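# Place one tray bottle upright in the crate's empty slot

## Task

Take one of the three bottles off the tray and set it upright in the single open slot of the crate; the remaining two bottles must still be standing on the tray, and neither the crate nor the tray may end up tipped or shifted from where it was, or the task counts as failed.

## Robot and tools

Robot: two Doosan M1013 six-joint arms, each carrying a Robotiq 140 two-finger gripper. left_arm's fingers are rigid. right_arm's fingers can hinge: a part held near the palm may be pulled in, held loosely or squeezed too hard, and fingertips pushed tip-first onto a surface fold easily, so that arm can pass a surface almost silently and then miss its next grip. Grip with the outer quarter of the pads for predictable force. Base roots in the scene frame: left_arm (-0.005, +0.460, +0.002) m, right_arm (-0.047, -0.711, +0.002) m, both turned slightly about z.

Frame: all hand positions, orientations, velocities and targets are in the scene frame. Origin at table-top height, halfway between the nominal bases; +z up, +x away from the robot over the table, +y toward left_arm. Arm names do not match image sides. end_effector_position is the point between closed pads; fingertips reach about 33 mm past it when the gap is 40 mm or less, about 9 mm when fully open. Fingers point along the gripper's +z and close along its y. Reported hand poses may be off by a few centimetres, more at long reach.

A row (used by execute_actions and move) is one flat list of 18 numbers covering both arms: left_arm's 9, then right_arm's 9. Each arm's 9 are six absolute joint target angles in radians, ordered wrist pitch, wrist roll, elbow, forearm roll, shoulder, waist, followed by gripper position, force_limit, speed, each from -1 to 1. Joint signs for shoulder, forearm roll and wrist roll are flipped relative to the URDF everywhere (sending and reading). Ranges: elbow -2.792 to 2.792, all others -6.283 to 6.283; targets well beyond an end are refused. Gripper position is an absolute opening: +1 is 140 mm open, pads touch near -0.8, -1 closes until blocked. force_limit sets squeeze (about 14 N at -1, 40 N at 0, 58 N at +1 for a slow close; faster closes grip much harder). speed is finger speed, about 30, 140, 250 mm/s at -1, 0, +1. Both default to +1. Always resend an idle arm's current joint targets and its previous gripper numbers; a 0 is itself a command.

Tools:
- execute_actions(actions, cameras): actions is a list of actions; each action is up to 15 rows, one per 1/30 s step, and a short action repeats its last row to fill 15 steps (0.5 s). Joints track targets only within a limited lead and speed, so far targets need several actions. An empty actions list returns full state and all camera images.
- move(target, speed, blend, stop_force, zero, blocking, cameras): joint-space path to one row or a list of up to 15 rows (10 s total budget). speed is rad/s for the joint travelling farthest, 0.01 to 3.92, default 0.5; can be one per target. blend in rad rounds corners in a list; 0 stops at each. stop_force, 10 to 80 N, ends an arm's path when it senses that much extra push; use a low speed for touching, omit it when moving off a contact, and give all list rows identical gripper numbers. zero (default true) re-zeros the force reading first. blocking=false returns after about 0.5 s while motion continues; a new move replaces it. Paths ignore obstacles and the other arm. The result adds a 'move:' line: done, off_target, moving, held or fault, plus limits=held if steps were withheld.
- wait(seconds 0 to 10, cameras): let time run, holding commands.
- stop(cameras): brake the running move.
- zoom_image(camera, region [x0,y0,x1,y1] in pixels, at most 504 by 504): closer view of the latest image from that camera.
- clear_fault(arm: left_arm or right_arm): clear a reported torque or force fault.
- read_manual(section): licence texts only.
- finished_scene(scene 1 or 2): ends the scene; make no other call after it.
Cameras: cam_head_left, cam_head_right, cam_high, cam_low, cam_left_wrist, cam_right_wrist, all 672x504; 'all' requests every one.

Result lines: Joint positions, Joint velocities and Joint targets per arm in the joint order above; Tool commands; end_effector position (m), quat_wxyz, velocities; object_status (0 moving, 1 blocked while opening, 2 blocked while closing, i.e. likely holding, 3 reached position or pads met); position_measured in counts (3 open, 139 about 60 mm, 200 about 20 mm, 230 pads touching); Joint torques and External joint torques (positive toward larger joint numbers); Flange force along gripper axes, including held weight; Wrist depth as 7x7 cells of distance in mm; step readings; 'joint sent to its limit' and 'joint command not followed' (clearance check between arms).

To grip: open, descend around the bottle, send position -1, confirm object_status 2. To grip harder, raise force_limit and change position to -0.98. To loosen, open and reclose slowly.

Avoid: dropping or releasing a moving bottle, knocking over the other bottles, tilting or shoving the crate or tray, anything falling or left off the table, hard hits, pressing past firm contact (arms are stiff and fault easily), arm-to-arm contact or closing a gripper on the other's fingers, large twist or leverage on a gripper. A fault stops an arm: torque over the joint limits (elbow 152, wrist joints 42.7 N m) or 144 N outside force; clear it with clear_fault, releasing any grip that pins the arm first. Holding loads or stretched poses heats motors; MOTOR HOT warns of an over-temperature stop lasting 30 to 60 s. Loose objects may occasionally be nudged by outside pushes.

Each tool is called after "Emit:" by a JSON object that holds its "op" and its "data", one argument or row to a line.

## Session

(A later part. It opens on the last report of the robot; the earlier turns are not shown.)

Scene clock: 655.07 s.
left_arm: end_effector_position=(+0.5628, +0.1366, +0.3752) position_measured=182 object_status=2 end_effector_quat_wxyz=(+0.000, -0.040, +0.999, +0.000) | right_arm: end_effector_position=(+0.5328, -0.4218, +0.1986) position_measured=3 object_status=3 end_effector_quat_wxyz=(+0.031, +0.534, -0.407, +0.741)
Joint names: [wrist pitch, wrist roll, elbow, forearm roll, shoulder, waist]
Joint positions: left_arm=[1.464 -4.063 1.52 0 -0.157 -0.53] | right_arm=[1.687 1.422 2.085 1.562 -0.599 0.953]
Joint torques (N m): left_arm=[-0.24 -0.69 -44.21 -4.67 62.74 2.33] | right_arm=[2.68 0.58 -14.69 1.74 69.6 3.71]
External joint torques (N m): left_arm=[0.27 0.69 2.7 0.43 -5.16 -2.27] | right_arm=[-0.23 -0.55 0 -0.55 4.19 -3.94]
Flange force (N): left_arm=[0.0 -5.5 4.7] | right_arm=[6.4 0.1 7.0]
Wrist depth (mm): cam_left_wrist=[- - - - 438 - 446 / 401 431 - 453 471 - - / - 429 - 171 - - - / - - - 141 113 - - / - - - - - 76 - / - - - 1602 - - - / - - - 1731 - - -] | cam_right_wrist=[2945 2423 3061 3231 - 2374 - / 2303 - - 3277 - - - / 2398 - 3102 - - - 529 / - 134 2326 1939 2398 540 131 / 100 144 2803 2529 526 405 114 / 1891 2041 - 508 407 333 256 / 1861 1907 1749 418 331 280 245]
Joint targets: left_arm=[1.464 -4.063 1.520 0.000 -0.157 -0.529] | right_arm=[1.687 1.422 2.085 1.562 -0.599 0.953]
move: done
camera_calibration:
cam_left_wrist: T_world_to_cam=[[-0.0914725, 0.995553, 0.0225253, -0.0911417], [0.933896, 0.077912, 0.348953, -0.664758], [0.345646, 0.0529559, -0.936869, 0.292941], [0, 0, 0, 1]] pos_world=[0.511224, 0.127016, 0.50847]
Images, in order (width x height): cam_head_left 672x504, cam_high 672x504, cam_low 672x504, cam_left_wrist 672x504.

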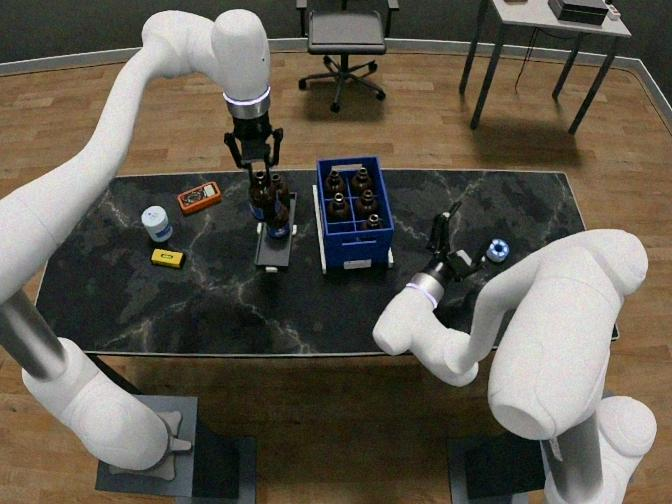

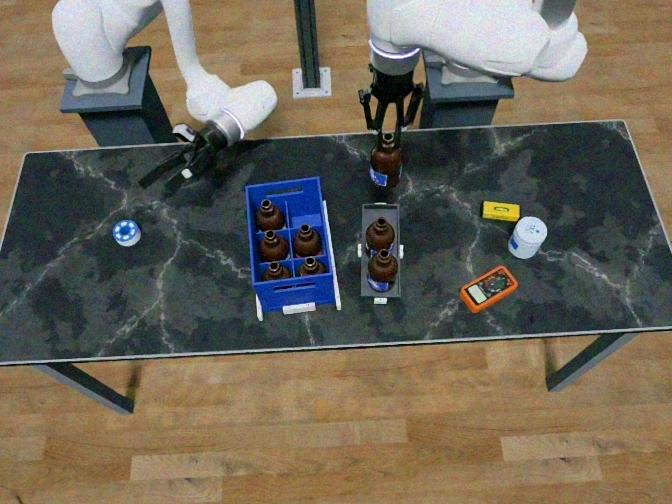

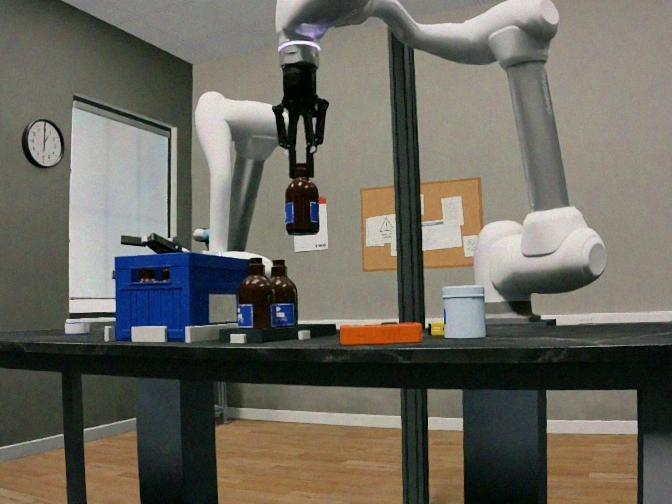

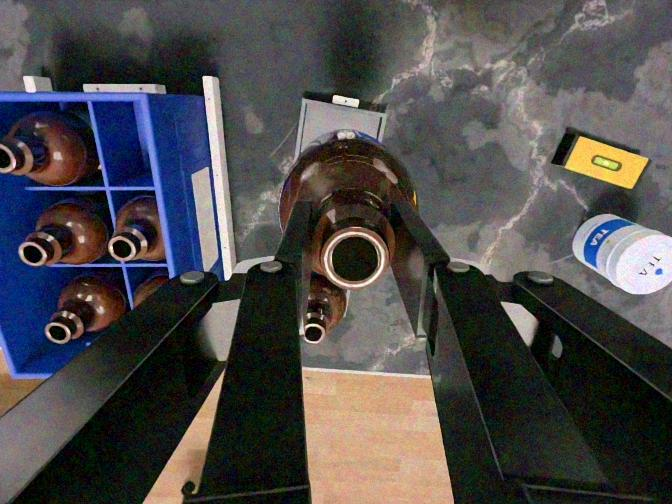

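Emit:
{"op": "zoom_image", "data": {
  "camera": "cam_left_wrist",
  "region": [0, 60, 240, 300]
}}

Emit:
{"op": "zoom_image", "data": {
  "camera": "cam_high",
  "region": [230, 165, 350, 325]
}}

Emit:
{"op": "zoom_image", "data": {
  "camera": "cam_head_left",
  "region": [300, 145, 410, 285]
}}

Scaled by 2.100 from the camera's 672x504 image, which has a finer 960x720 frame.

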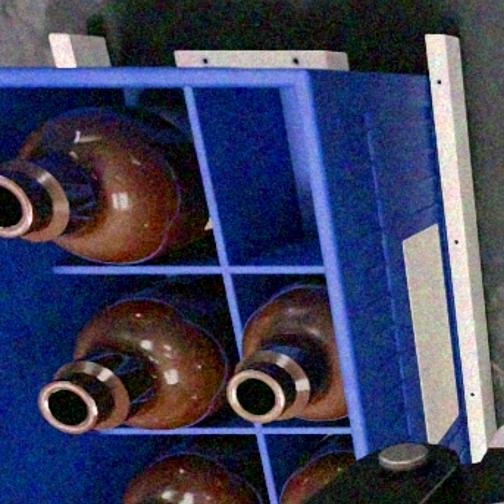

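Scaled by 3.150 from the camera's 672x504 image, which has a finer 960x720 frame.

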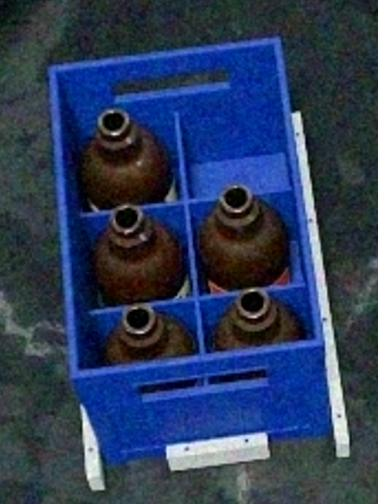

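Scaled by 3.600 from the camera's 672x504 image, which has a finer 960x720 frame.

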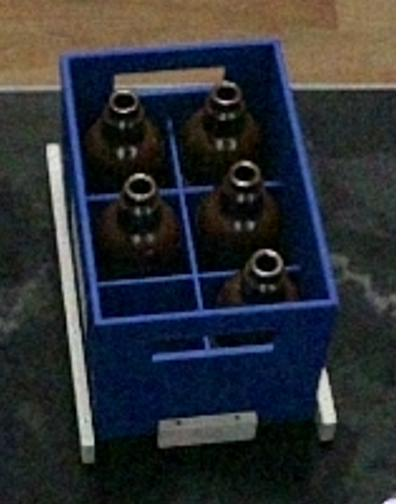

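Emit:
{"op": "move", "data": {
  "target": [1.5238, -3.8372, 1.2534, 0.0, -0.3645, -0.7452, -1.0, 0.0, -1.0, 1.687, 1.422, 2.085, 1.562, -0.599, 0.953, 1.0, 1.0, 1.0],
  "speed": 0.15,
  "cameras": ["cam_left_wrist", "cam_low", "cam_head_left", "cam_high", "cam_head_right"]
}}

Emit:
{"op": "zoom_image", "data": {
  "camera": "cam_left_wrist",
  "region": [120, 40, 600, 400]
}}

Emit:
{"op": "zoom_image", "data": {
  "camera": "cam_high",
  "region": [230, 95, 390, 325]
}}

Emit:
{"op": "zoom_image", "data": {
  "camera": "cam_head_left",
  "region": [270, 95, 430, 285]
}}

Scene clock: 770.07 s.
left_arm: end_effector_position=(+0.5699, -0.0669, +0.3752) position_measured=182 object_status=2 end_effector_quat_wxyz=(+0.000, -0.045, +0.999, +0.000) | right_arm: end_effector_position=(+0.5328, -0.4218, +0.1986) position_measured=3 object_status=3 end_effector_quat_wxyz=(+0.031, +0.534, -0.407, +0.741)
Joint names: [wrist pitch, wrist roll, elbow, forearm roll, shoulder, waist]
Joint positions: left_arm=[1.524 -3.837 1.253 0 -0.364 -0.745] | right_arm=[1.687 1.422 2.085 1.562 -0.599 0.953]
Joint torques (N m): left_arm=[-0.3 -0.61 -44.88 -4.7 83.3 1.43] | right_arm=[2.69 0.58 -14.8 1.74 69.68 3.45]
External joint torques (N m): left_arm=[0.33 0.61 2.76 0.41 -4.05 -1.43] | right_arm=[-0.25 -0.55 0.13 -0.56 3.82 -3.47]
Flange force (N): left_arm=[1.6 -2.1 4.4] | right_arm=[6.0 0.4 6.1]
Wrist depth (mm): cam_left_wrist=[- - - 440 449 - 448 / - - - - 463 - - / - 498 - 174 - - 504 / - - - 139 134 427 - / 555 - - 424 - 76 - / - - - 1704 - - - / - - - - - - -] | cam_right_wrist=[2529 2705 - 2872 - - - / 2195 2374 - 3877 - - - / 2281 - - 3323 - 2449 493 / 2281 134 2614 2115 - 562 131 / 100 143 2556 2134 524 407 114 / 1907 2096 1988 519 401 338 265 / 1923 1923 1776 402 331 272 246]
Joint targets: left_arm=[1.524 -3.837 1.253 0.000 -0.365 -0.745] | right_arm=[1.687 1.422 2.085 1.562 -0.599 0.953]
move: done
camera_calibration:
cam_left_wrist: T_world_to_cam=[[-0.101446, 0.994585, 0.0225775, 0.117769], [0.933095, 0.0872543, 0.348884, -0.654287], [0.345025, 0.0564598, -0.936894, 0.301911], [0, 0, 0, 1]] pos_world=[0.518293, -0.0770879, 0.50847]
Images, in order (width x height): cam_head_left 672x504, cam_head_right 672x504, cam_high 672x504, cam_low 672x504, cam_left_wrist 672x504.

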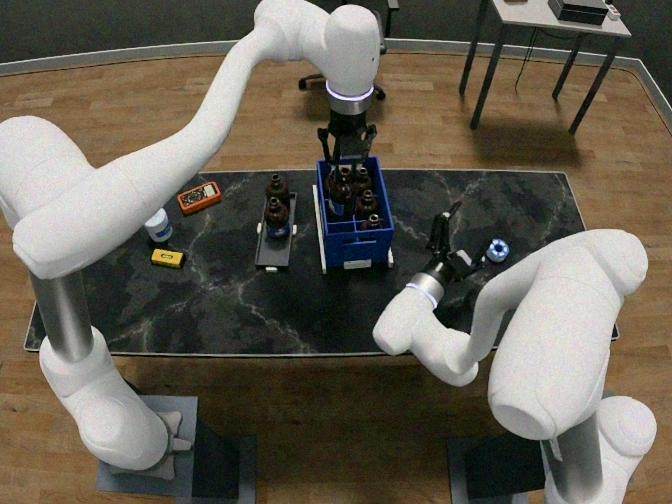

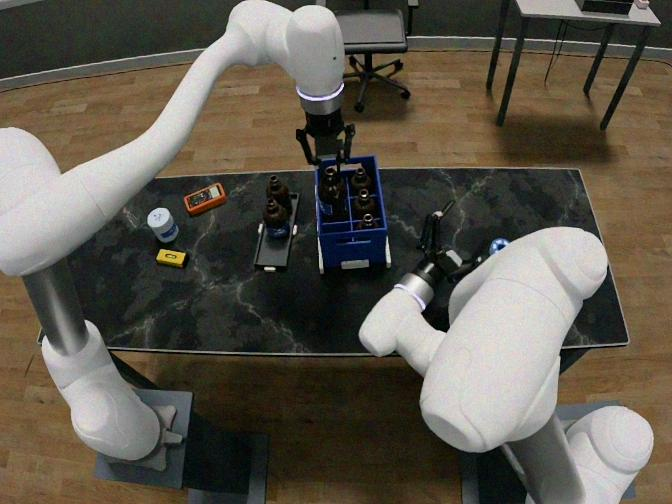

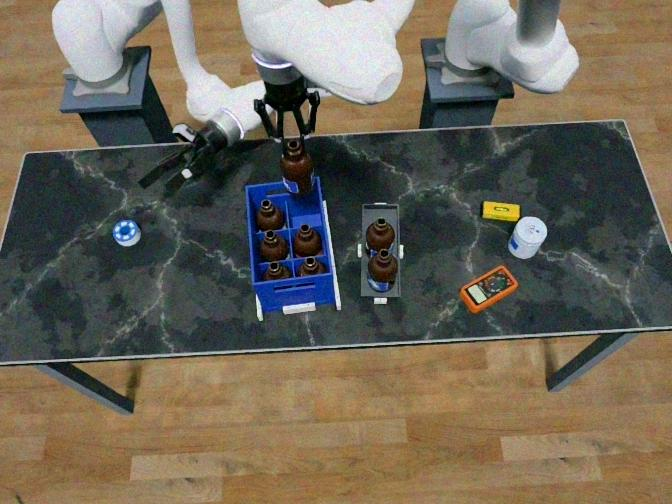

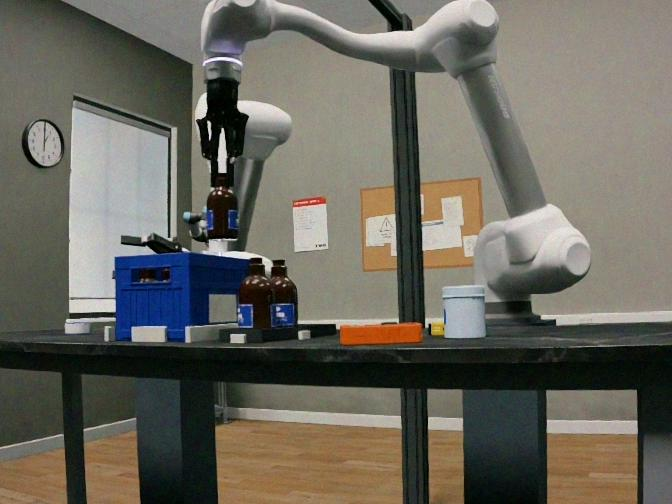

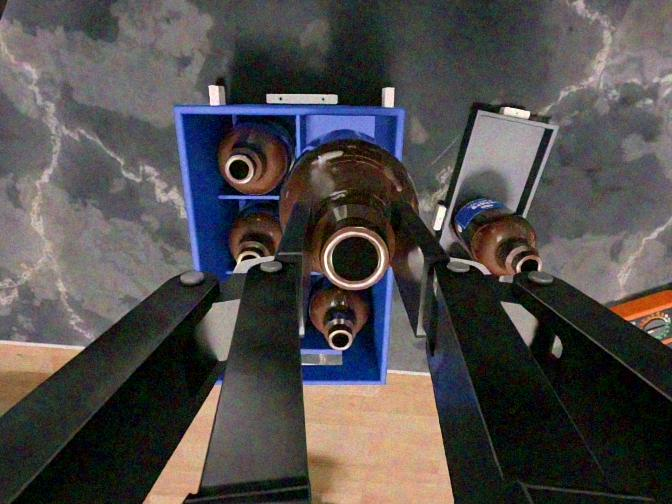

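Scaled by 1.050 from the camera's 672x504 image, which has a finer 960x720 frame.

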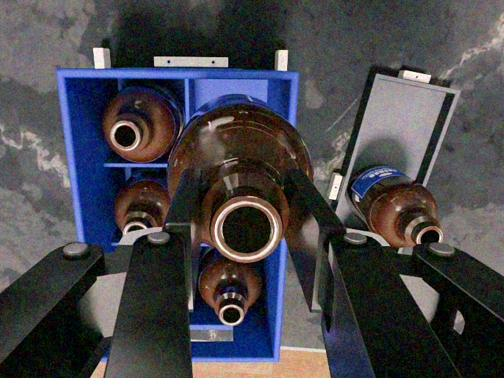

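Scaled by 2.191 from the camera's 672x504 image, which has a finer 960x720 frame.

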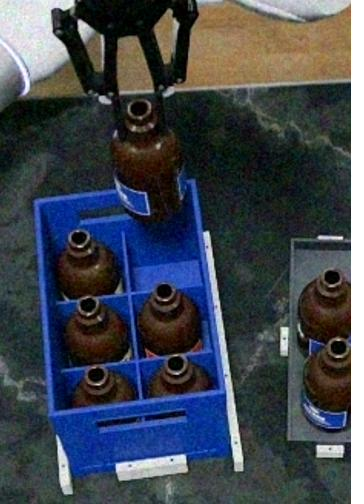

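Scaled by 2.653 from the camera's 672x504 image, which has a finer 960x720 frame.

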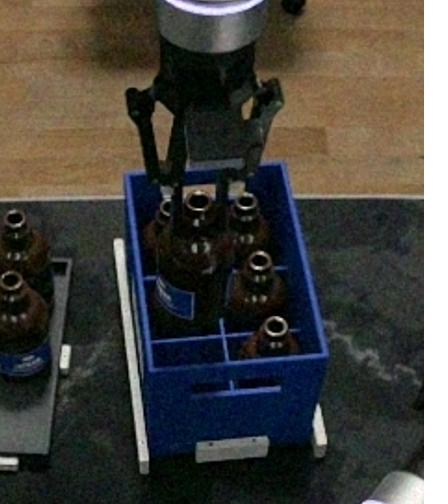

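Emit:
{"op": "zoom_image", "data": {
  "camera": "cam_left_wrist",
  "region": [160, 60, 440, 270]
}}

Emit:
{"op": "zoom_image", "data": {
  "camera": "cam_head_right",
  "region": [270, 95, 430, 285]
}}

Scaled by 1.800 from the camera's 672x504 image, which has a finer 960x720 frame.

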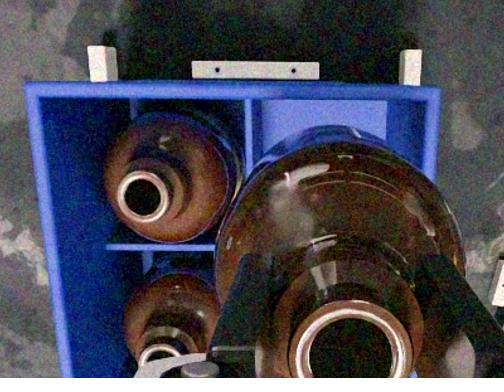

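Scaled by 2.653 from the camera's 672x504 image, which has a finer 960x720 frame.

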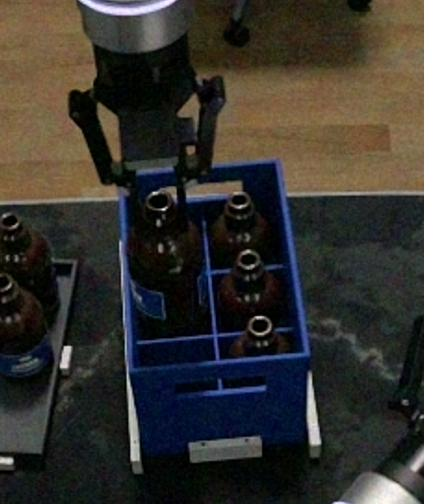

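Emit:
{"op": "zoom_image", "data": {
  "camera": "cam_low",
  "region": [180, 160, 330, 350]
}}

Scaled by 2.653 from the camera's 672x504 image, which has a finer 960x720 frame.

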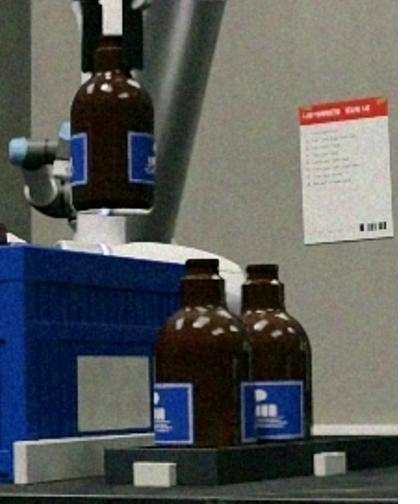

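Emit:
{"op": "move", "data": {
  "target": [1.3948, -3.8341, 1.3671, 0.0, -0.3796, -0.7483, -1.0, 0.0, -1.0, 1.687, 1.422, 2.085, 1.562, -0.599, 0.953, 1.0, 1.0, 1.0],
  "speed": 0.08,
  "cameras": ["cam_left_wrist", "cam_head_left", "cam_high"]
}}

Emit:
{"op": "zoom_image", "data": {
  "camera": "cam_left_wrist",
  "region": [160, 60, 440, 270]
}}

Emit:
{"op": "zoom_image", "data": {
  "camera": "cam_high",
  "region": [230, 95, 390, 325]
}}

Emit:
{"op": "zoom_image", "data": {
  "camera": "cam_head_left",
  "region": [270, 95, 430, 285]
}}

Scene clock: 898.73 s.
left_arm: end_effector_position=(+0.5688, -0.0693, +0.3003) position_measured=182 object_status=2 end_effector_quat_wxyz=(+0.000, -0.045, +0.999, +0.000) | right_arm: end_effector_position=(+0.5328, -0.4218, +0.1986) position_measured=3 object_status=3 end_effector_quat_wxyz=(+0.031, +0.534, -0.407, +0.741)
Joint names: [wrist pitch, wrist roll, elbow, forearm roll, shoulder, waist]
Joint positions: left_arm=[1.395 -3.834 1.367 0 -0.38 -0.748] | right_arm=[1.687 1.422 2.085 1.562 -0.599 0.953]
Joint torques (N m): left_arm=[-0.3 -0.67 -44.13 -4.62 84.62 2.32] | right_arm=[2.67 0.59 -14.8 1.75 69.63 3.31]
External joint torques (N m): left_arm=[0.31 0.67 2.84 0.4 -5.3 -2.18] | right_arm=[-0.24 -0.56 0.13 -0.55 3.87 -3.68]
Flange force (N): left_arm=[1.3 -4.0 5.0] | right_arm=[6.0 0.4 6.5]
Wrist depth (mm): cam_left_wrist=[- - - - - - - / - - - - 389 391 - / - 294 - 173 - 408 453 / - - - 141 120 - - / - - - 356 - 76 - / - - - 345 - - - / - - - 1677 - - -] | cam_right_wrist=[- - - - - - - / 2303 - - 3372 - - - / 2096 - 4081 - - - 511 / - 134 - 1923 2423 589 120 / 100 133 - 2134 525 413 114 / 1876 2077 2674 510 410 333 270 / 1939 1939 1711 407 331 285 245]
Joint targets: left_arm=[1.395 -3.834 1.367 0.000 -0.380 -0.748] | right_arm=[1.687 1.422 2.085 1.562 -0.599 0.953]
move: done
camera_calibration:
cam_left_wrist: T_world_to_cam=[[-0.101407, 0.994591, 0.0224653, 0.121665], [0.933034, 0.0872465, 0.34905, -0.626969], [0.345202, 0.056357, -0.936835, 0.232121], [0, 0, 0, 1]] pos_world=[0.517193, -0.0793878, 0.43357]
Images, in order (width x height): cam_head_left 672x504, cam_high 672x504, cam_left_wrist 672x504.

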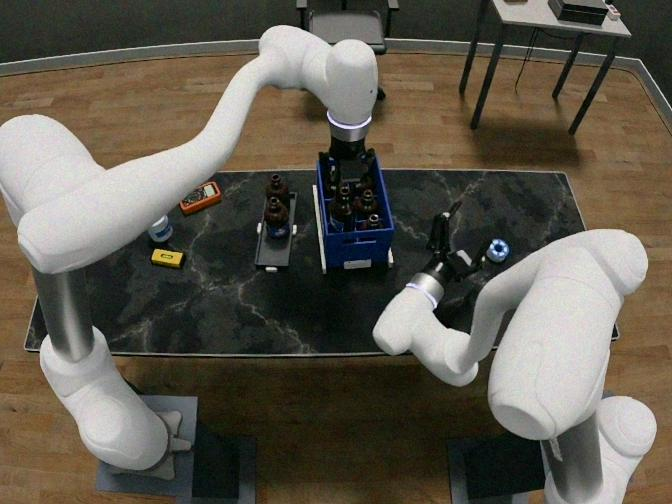

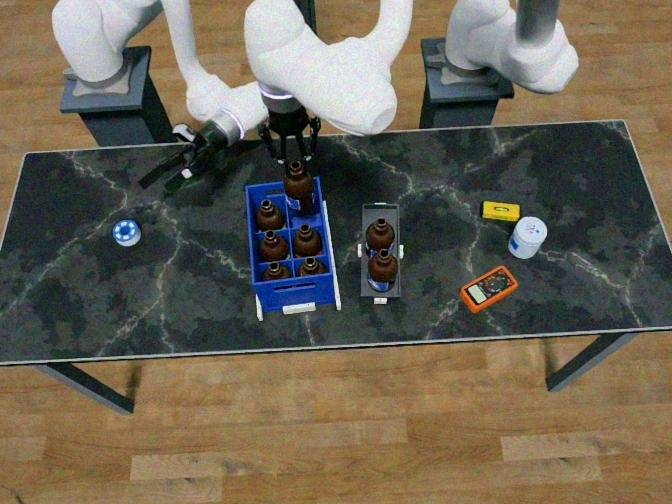

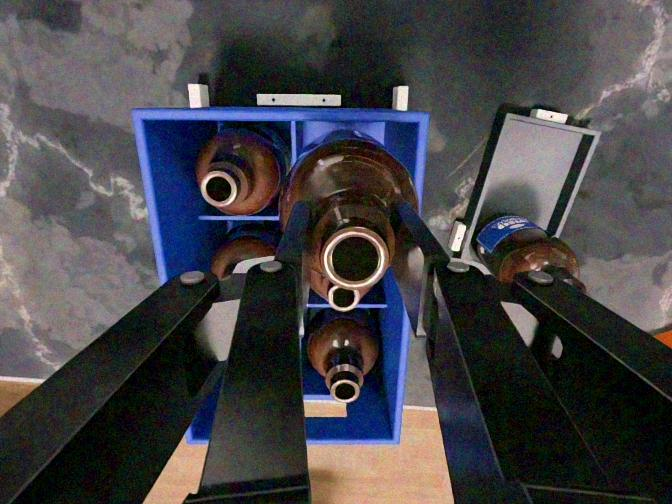

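Scaled by 1.800 from the camera's 672x504 image, which has a finer 960x720 frame.

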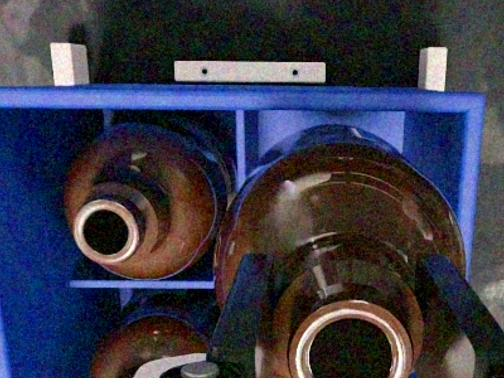

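Scaled by 2.191 from the camera's 672x504 image, which has a finer 960x720 frame.

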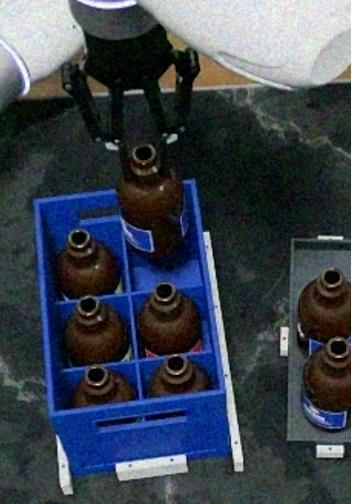

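Scaled by 2.653 from the camera's 672x504 image, which has a finer 960x720 frame.

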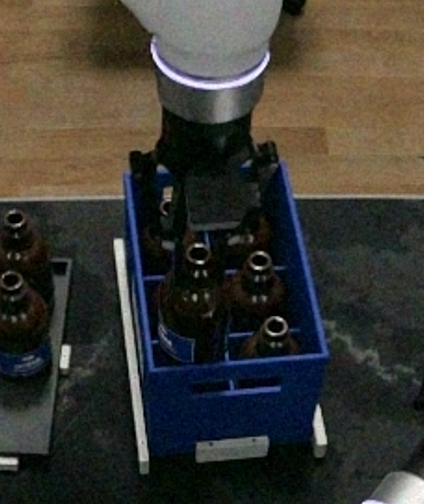

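Emit:
{"op": "move", "data": {
  "target": [
    [1.2942, -3.8341, 1.4458, 0.0, -0.4017, -0.7483, -1.0, 0.0, -1.0, 1.687, 1.422, 2.085, 1.562, -0.599, 0.953, 1.0, 1.0, 1.0],
    [1.2282, -3.8341, 1.4920, 0.0, -0.4214, -0.7483, -1.0, 0.0, -1.0, 1.687, 1.422, 2.085, 1.562, -0.599, 0.953, 1.0, 1.0, 1.0],
    [1.1875, -3.8341, 1.5184, 0.0, -0.4357, -0.7483, -1.0, 0.0, -1.0, 1.687, 1.422, 2.085, 1.562, -0.599, 0.953, 1.0, 1.0, 1.0]
  ],
  "speed": [0.08, 0.08, 0.06],
  "blend": [0.02, 0.02, 0],
  "cameras": ["cam_left_wrist", "cam_head_left", "cam_high"]
}}

Emit:
{"op": "zoom_image", "data": {
  "camera": "cam_high",
  "region": [230, 95, 390, 325]
}}

Emit:
{"op": "zoom_image", "data": {
  "camera": "cam_left_wrist",
  "region": [160, 60, 440, 270]
}}

Scene clock: 921.77 s.
left_arm: end_effector_position=(+0.5688, -0.0693, +0.1753) position_measured=182 object_status=2 end_effector_quat_wxyz=(+0.000, -0.045, +0.999, +0.000) | right_arm: end_effector_position=(+0.5328, -0.4218, +0.1986) position_measured=3 object_status=3 end_effector_quat_wxyz=(+0.031, +0.534, -0.407, +0.741)
Joint names: [wrist pitch, wrist roll, elbow, forearm roll, shoulder, waist]
Joint positions: left_arm=[1.188 -3.834 1.518 0 -0.436 -0.748] | right_arm=[1.687 1.422 2.085 1.562 -0.599 0.953]
Joint torques (N m): left_arm=[-0.31 -0.7 -41.61 -4.42 87.83 2.52] | right_arm=[2.69 0.6 -14.8 1.73 69.33 3.36]
External joint torques (N m): left_arm=[0.33 0.7 2.78 0.45 -5.6 -2.35] | right_arm=[-0.26 -0.57 0.07 -0.52 4.32 -3.52]
Flange force (N): left_arm=[1.4 -4.2 5.7] | right_arm=[6.8 0.2 6.4]
Wrist depth (mm): cam_left_wrist=[- - - - - - - / 163 128 127 128 - - 281 / 170 - - 174 184 135 299 / - - - 142 135 302 299 / - - - 217 - 76 233 / - - - 193 - - - / - - - 244 - - -] | cam_right_wrist=[1861 - 3102 3372 2644 - - / - 2303 2945 - - - - / - - 3277 2195 3943 - - / - 134 - 2501 3277 590 125 / 100 125 - 3231 516 392 114 / 1891 2023 2501 496 408 334 272 / 1891 1939 1817 407 331 284 242]
Joint targets: left_arm=[1.188 -3.834 1.518 0.000 -0.436 -0.748] | right_arm=[1.687 1.422 2.085 1.562 -0.599 0.953]
move: done
camera_calibration:
cam_left_wrist: T_world_to_cam=[[-0.101444, 0.994585, 0.022568, 0.12446], [0.933063, 0.0872502, 0.348971, -0.583329], [0.345112, 0.0564583, -0.936862, 0.11508], [0, 0, 0, 1]] pos_world=[0.517193, -0.0793879, 0.30857]
Images, in order (width x height): cam_head_left 672x504, cam_high 672x504, cam_left_wrist 672x504.

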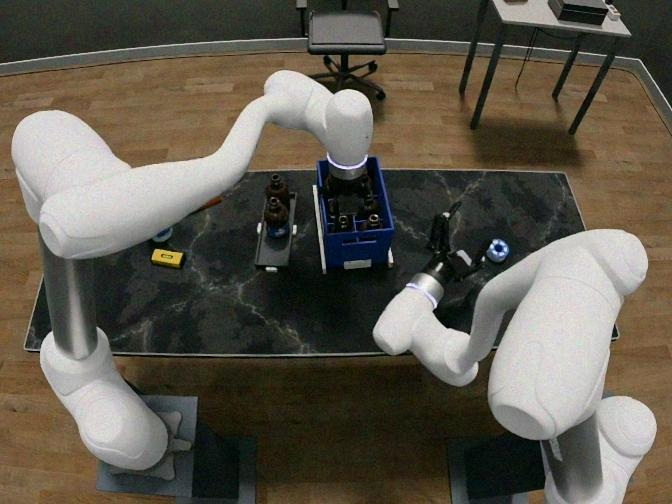

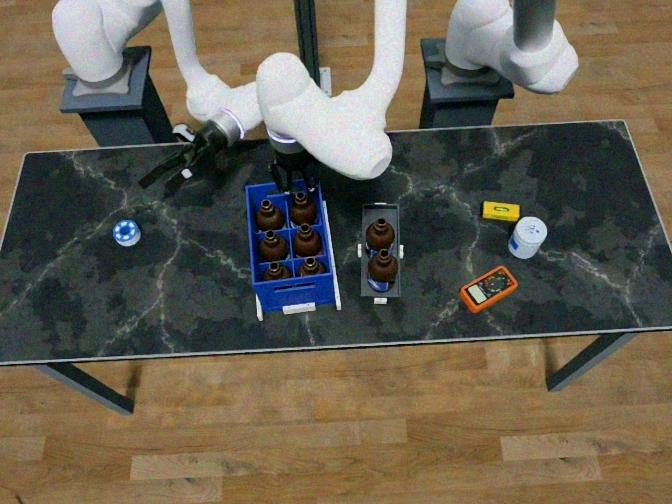

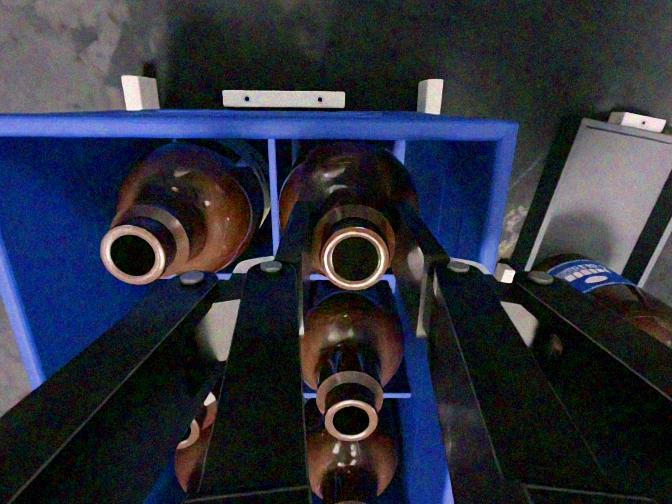

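Scaled by 2.191 from the camera's 672x504 image, which has a finer 960x720 frame.

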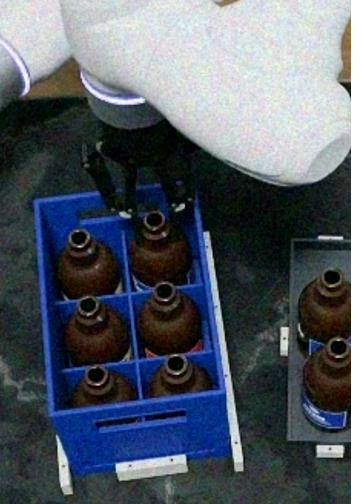

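Scaled by 1.800 from the camera's 672x504 image, which has a finer 960x720 frame.

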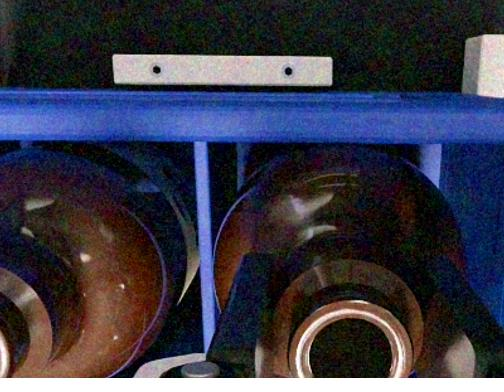

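Emit:
{"op": "move", "data": {
  "target": [1.1471, -3.8341, 1.5430, 0.0, -0.4516, -0.7483, -1.0, 0.0, -1.0, 1.687, 1.422, 2.085, 1.562, -0.599, 0.953, 1.0, 1.0, 1.0],
  "speed": 0.015,
  "stop_force": 10,
  "cameras": ["cam_left_wrist", "cam_head_left", "cam_high"]
}}

Scene clock: 932.40 s.
left_arm: end_effector_position=(+0.5689, -0.0694, +0.1643) position_measured=182 object_status=2 end_effector_quat_wxyz=(+0.000, -0.045, +0.999, +0.000) | right_arm: end_effector_position=(+0.5328, -0.4218, +0.1986) position_measured=3 object_status=3 end_effector_quat_wxyz=(+0.031, +0.534, -0.407, +0.741)
Joint names: [wrist pitch, wrist roll, elbow, forearm roll, shoulder, waist]
Joint positions: left_arm=[1.17 -3.834 1.529 0 -0.443 -0.748] | right_arm=[1.687 1.422 2.085 1.562 -0.599 0.953]
Joint torques (N m): left_arm=[-1.47 -0.65 -33.82 -3.57 74.49 0.83] | right_arm=[2.7 0.58 -14.78 1.72 69.64 3.6]
External joint torques (N m): left_arm=[1.49 0.65 -4.82 -0.37 8.43 -0.8] | right_arm=[-0.27 -0.55 0.11 -0.53 3.84 -3.52]
Flange force (N): left_arm=[1.8 -0.8 -12.5] | right_arm=[6.0 0.4 6.3]
Wrist depth (mm): cam_left_wrist=[- - - 252 - - - / - 273 245 116 239 116 - / - - - 173 188 137 - / - 143 - 141 136 136 306 / - - - 207 - 76 - / - - - 183 - - - / - - - 231 - - -] | cam_right_wrist=[- 2837 - - 3943 - - / - 2945 3635 - 3323 - 2475 / - 3021 2556 - - - 522 / 2216 134 - 2259 2216 563 131 / 100 144 2644 - - 414 114 / - 2041 2501 522 407 333 256 / 1861 1955 1790 407 331 279 256]
Joint targets: left_arm=[1.170 -3.834 1.529 0.000 -0.443 -0.748] | right_arm=[1.687 1.422 2.085 1.562 -0.599 0.953]
move: contact (left_arm); left_arm: the wrist pitch is farthest, 0.023 rad from its target
camera_calibration:
cam_left_wrist: T_world_to_cam=[[-0.101409, 0.994591, 0.0224748, 0.124828], [0.933066, 0.0872506, 0.348963, -0.579574], [0.345114, 0.0563585, -0.936867, 0.104738], [0, 0, 0, 1]] pos_world=[0.517293, -0.0794878, 0.29757]
Images, in order (width x height): cam_head_left 672x504, cam_high 672x504, cam_left_wrist 672x504.

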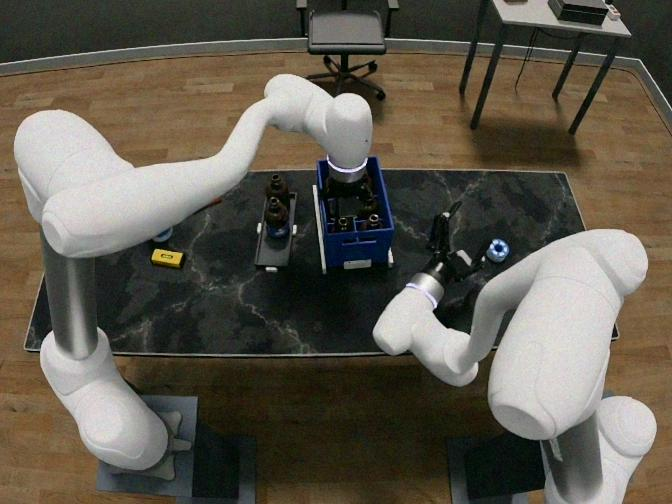

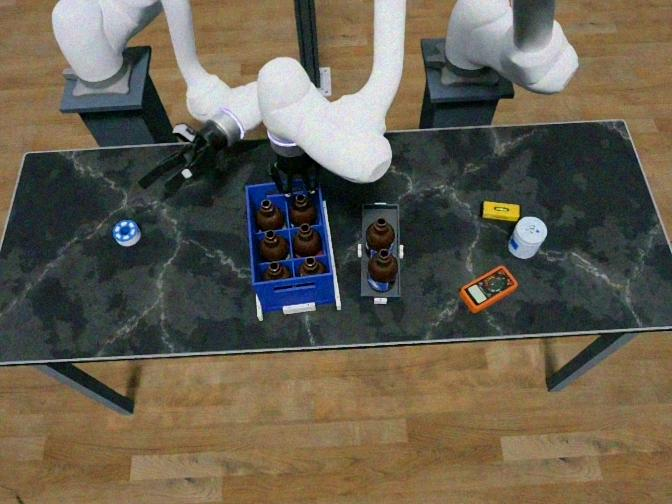

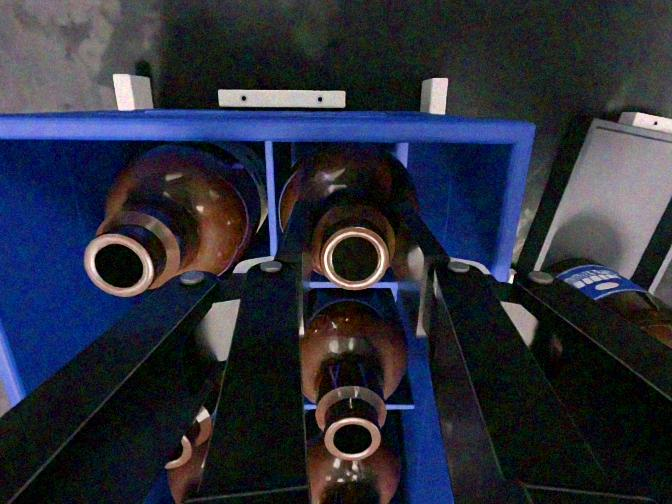

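Emit:
{"op": "execute_actions", "data": {
  "actions": [
    [[1.170, -3.8341, 1.529, 0.0, -0.443, -0.7483, -0.2, 0.0, -1.0, 1.687, 1.422, 2.085, 1.562, -0.599, 0.953, 1.0, 1.0, 1.0]],
    [[1.170, -3.8341, 1.529, 0.0, -0.443, -0.7483, -0.2, 0.0, -1.0, 1.687, 1.422, 2.085, 1.562, -0.599, 0.953, 1.0, 1.0, 1.0]]
  ],
  "cameras": ["cam_left_wrist", "cam_high"]
}}

Emit:
{"op": "zoom_image", "data": {
  "camera": "cam_left_wrist",
  "region": [160, 60, 540, 380]
}}

Emit:
{"op": "zoom_image", "data": {
  "camera": "cam_high",
  "region": [230, 95, 390, 325]
}}

Scene clock: 951.63 s.
left_arm: end_effector_position=(+0.5689, -0.0694, +0.1641) position_measured=154 object_status=3 end_effector_quat_wxyz=(+0.000, -0.045, +0.999, +0.000) | right_arm: end_effector_position=(+0.5328, -0.4218, +0.1986) position_measured=3 object_status=3 end_effector_quat_wxyz=(+0.031, +0.534, -0.407, +0.741)
Joint names: [wrist pitch, wrist roll, elbow, forearm roll, shoulder, waist]
Joint positions: left_arm=[1.17 -3.834 1.529 0 -0.443 -0.748] | right_arm=[1.687 1.422 2.085 1.562 -0.599 0.953]
Joint torques (N m): left_arm=[-0.29 -0.63 -39.86 -4.36 85.34 2.25] | right_arm=[2.67 0.58 -14.9 1.75 69.54 3.39]
External joint torques (N m): left_arm=[0.31 0.63 1.3 0.43 -2.56 -2.14] | right_arm=[-0.24 -0.55 0.21 -0.55 3.99 -3.53]
External joint torques at the end of the 1st action: left_arm=[0.3 0.71 1.12 0.36 -2.48 -2.21] | right_arm=[-0.23 -0.57 0.01 -0.54 4.2 -3.55]
Flange force (N): left_arm=[2.0 -3.1 2.4] | right_arm=[6.4 0.5 6.3]
Flange force at the end of the 1st action (N): left_arm=[1.9 -3.4 2.2] | right_arm=[6.6 0.1 6.3]
Wrist depth (mm): cam_left_wrist=[- - - 259 - 258 - / - - - - 243 268 - / - - 198 175 179 - - / 170 - - 145 141 137 305 / - - - 209 - 76 - / - - - 185 - - - / - - - 234 - - -] | cam_right_wrist=[- 2705 2983 - - - - / 2303 2614 - - - - - / - - 2674 2115 3752 - 518 / 2259 134 2769 2259 3421 595 131 / 100 125 2398 2259 - 400 114 / - 2077 2674 523 396 334 257 / 1907 1955 1762 410 336 278 245]
Joint targets: left_arm=[1.170 -3.834 1.529 0.000 -0.443 -0.748] | right_arm=[1.687 1.422 2.085 1.562 -0.599 0.953]
Step readings (joint positions of left_arm | right_arm; steps 1 to 15: 1st action; 16 to 30: 2nd action):
0: [1.170 -3.834 1.529 0.000 -0.443 -0.748] | [1.687 1.422 2.085 1.562 -0.599 0.953]
1: [1.170 -3.834 1.529 0.000 -0.443 -0.748] | [1.687 1.422 2.085 1.562 -0.599 0.953]
2: [1.170 -3.834 1.529 0.000 -0.443 -0.748] | [1.687 1.422 2.085 1.562 -0.599 0.953]
4: [1.170 -3.834 1.529 0.000 -0.443 -0.748] | [1.687 1.422 2.085 1.562 -0.599 0.953]
8: [1.170 -3.834 1.529 0.000 -0.443 -0.748] | [1.687 1.422 2.085 1.562 -0.599 0.953]
15: [1.170 -3.834 1.529 0.000 -0.443 -0.748] | [1.687 1.422 2.085 1.562 -0.599 0.953]
16: [1.170 -3.834 1.529 0.000 -0.443 -0.748] | [1.687 1.422 2.085 1.562 -0.599 0.953]
17: [1.170 -3.834 1.529 0.000 -0.443 -0.748] | [1.687 1.422 2.085 1.562 -0.599 0.953]
19: [1.170 -3.834 1.529 0.000 -0.443 -0.748] | [1.687 1.422 2.085 1.562 -0.599 0.953]
23: [1.170 -3.834 1.529 0.000 -0.443 -0.748] | [1.687 1.422 2.085 1.562 -0.599 0.953]
30: [1.170 -3.834 1.529 0.000 -0.443 -0.748] | [1.687 1.422 2.085 1.562 -0.599 0.953]
camera_calibration:
cam_left_wrist: T_world_to_cam=[[-0.101417, 0.994582, 0.0228212, 0.124733], [0.933177, 0.0871544, 0.348691, -0.579489], [0.344813, 0.0566593, -0.93696, 0.104759], [0, 0, 0, 1]] pos_world=[0.517293, -0.0794883, 0.297371]
Images, in order (width x height): cam_high 672x504, cam_left_wrist 672x504.

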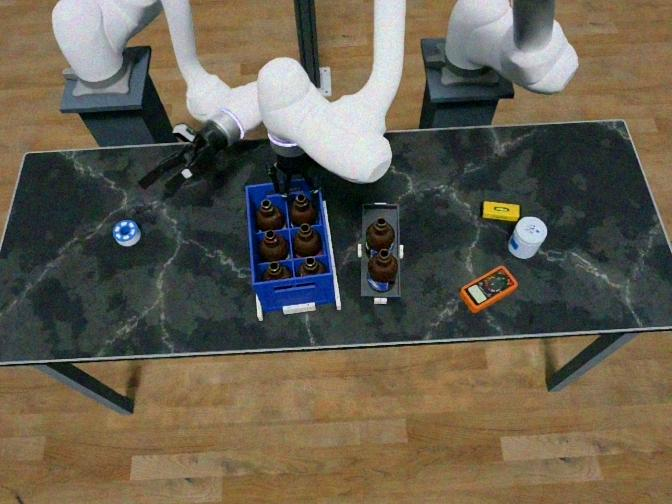

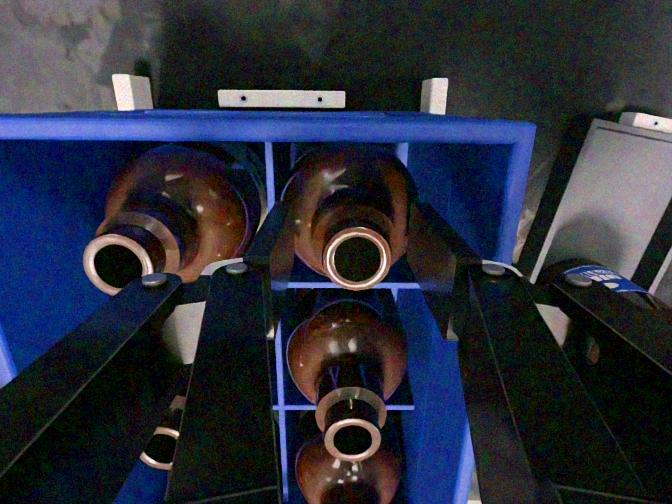

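Scaled by 1.326 from the camera's 672x504 image, which has a finer 960x720 frame.

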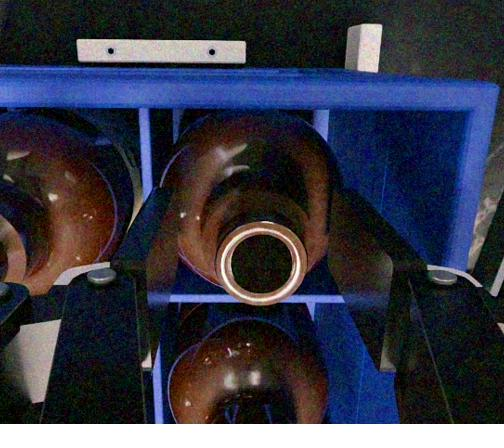

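Scaled by 2.191 from the camera's 672x504 image, which has a finer 960x720 frame.

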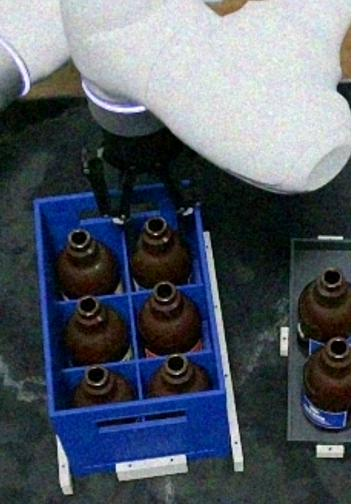

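Emit:
{"op": "move", "data": {
  "target": [
    [1.2282, -3.8341, 1.4920, 0.0, -0.4214, -0.7483, -0.2, 0.0, -1.0, 1.687, 1.422, 2.085, 1.562, -0.599, 0.953, 1.0, 1.0, 1.0],
    [1.2942, -3.8341, 1.4458, 0.0, -0.4017, -0.7483, -0.2, 0.0, -1.0, 1.687, 1.422, 2.085, 1.562, -0.599, 0.953, 1.0, 1.0, 1.0],
    [1.3948, -3.8341, 1.3671, 0.0, -0.3796, -0.7483, -0.2, 0.0, -1.0, 1.687, 1.422, 2.085, 1.562, -0.599, 0.953, 1.0, 1.0, 1.0]
  ],
  "speed": [0.06, 0.1, 0.15],
  "blend": [0.02, 0.02, 0],
  "cameras": ["cam_left_wrist", "cam_high", "cam_low", "cam_head_left"]
}}

Emit:
{"op": "zoom_image", "data": {
  "camera": "cam_high",
  "region": [230, 95, 390, 325]
}}

Scene clock: 965.47 s.
left_arm: end_effector_position=(+0.5688, -0.0693, +0.3002) position_measured=154 object_status=3 end_effector_quat_wxyz=(+0.000, -0.045, +0.999, +0.000) | right_arm: end_effector_position=(+0.5328, -0.4218, +0.1986) position_measured=3 object_status=3 end_effector_quat_wxyz=(+0.031, +0.534, -0.407, +0.741)
Joint names: [wrist pitch, wrist roll, elbow, forearm roll, shoulder, waist]
Joint positions: left_arm=[1.395 -3.834 1.367 0 -0.38 -0.748] | right_arm=[1.687 1.422 2.085 1.562 -0.599 0.953]
Joint torques (N m): left_arm=[-0.1 -0.67 -42.56 -4.63 82.18 1.82] | right_arm=[2.67 0.57 -14.79 1.75 69.4 3.43]
External joint torques (N m): left_arm=[0.12 0.67 1.36 0.43 -3.09 -1.84] | right_arm=[-0.23 -0.54 0.09 -0.55 4.25 -3.53]
Flange force (N): left_arm=[1.2 -3.5 2.6] | right_arm=[6.7 0.2 6.3]
Wrist depth (mm): cam_left_wrist=[- - - - - - - / - - - - 404 400 - / - 283 312 307 429 - - / - - - 346 130 - - / - - - 373 - 76 - / - - - 368 - - - / - - - 1745 - - -] | cam_right_wrist=[- 2501 - - - - - / - 2644 2041 - - - - / 2303 - 2398 - - 3421 504 / 2281 134 2585 3231 2614 540 131 / 100 134 2259 3421 534 414 114 / - - 2614 509 421 - 257 / 1955 1955 1749 407 331 279 245]
Joint targets: left_arm=[1.395 -3.834 1.367 0.000 -0.380 -0.748] | right_arm=[1.687 1.422 2.085 1.562 -0.599 0.953]
move: done
camera_calibration:
cam_left_wrist: T_world_to_cam=[[-0.101408, 0.994591, 0.0224751, 0.121664], [0.933066, 0.0872497, 0.348963, -0.626913], [0.345114, 0.0563585, -0.936867, 0.232087], [0, 0, 0, 1]] pos_world=[0.517193, -0.0793878, 0.43347]
Images, in order (width x height): cam_head_left 672x504, cam_high 672x504, cam_low 672x504, cam_left_wrist 672x504.

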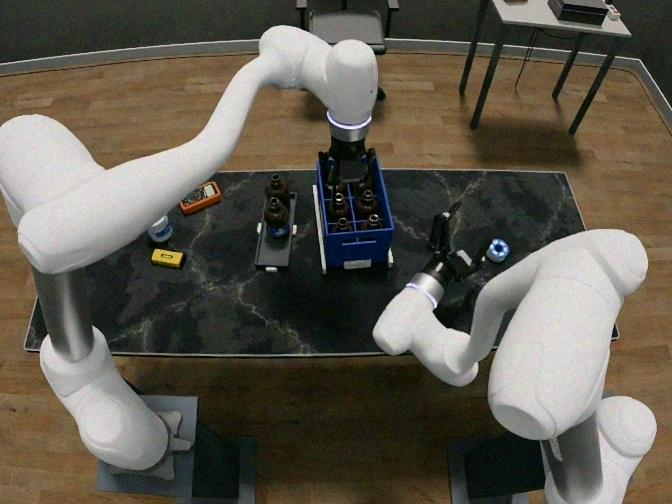

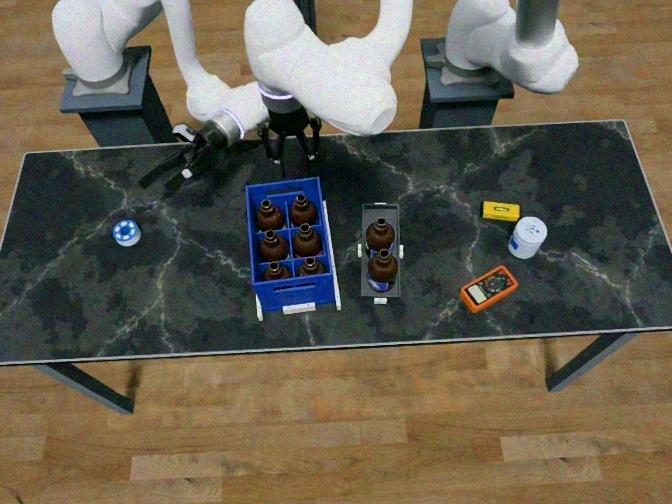

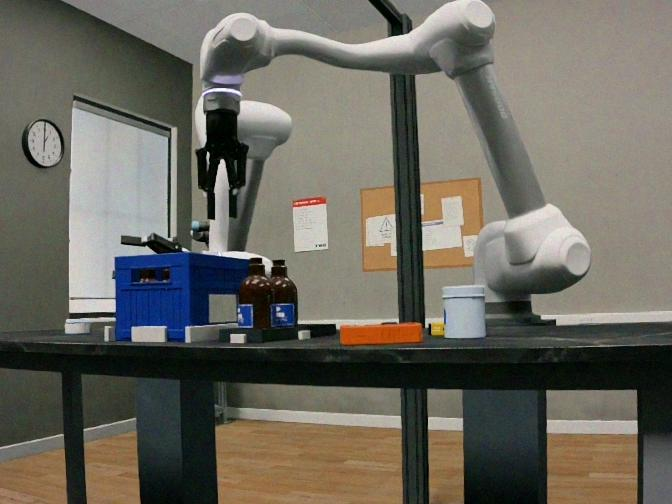

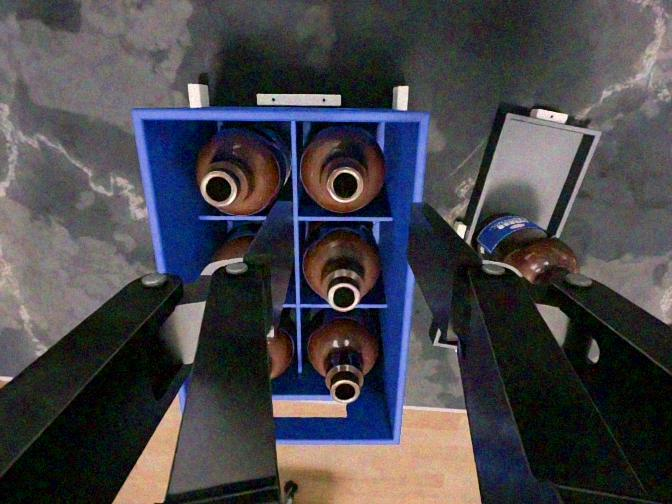

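Scaled by 2.191 from the camera's 672x504 image, which has a finer 960x720 frame.

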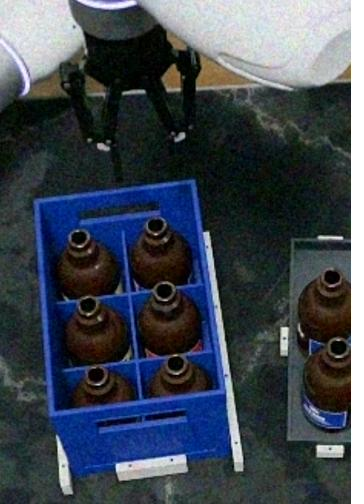

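Emit:
{"op": "finished_scene", "data": {
  "scene": 1
}}

The scene is finished: the task was done.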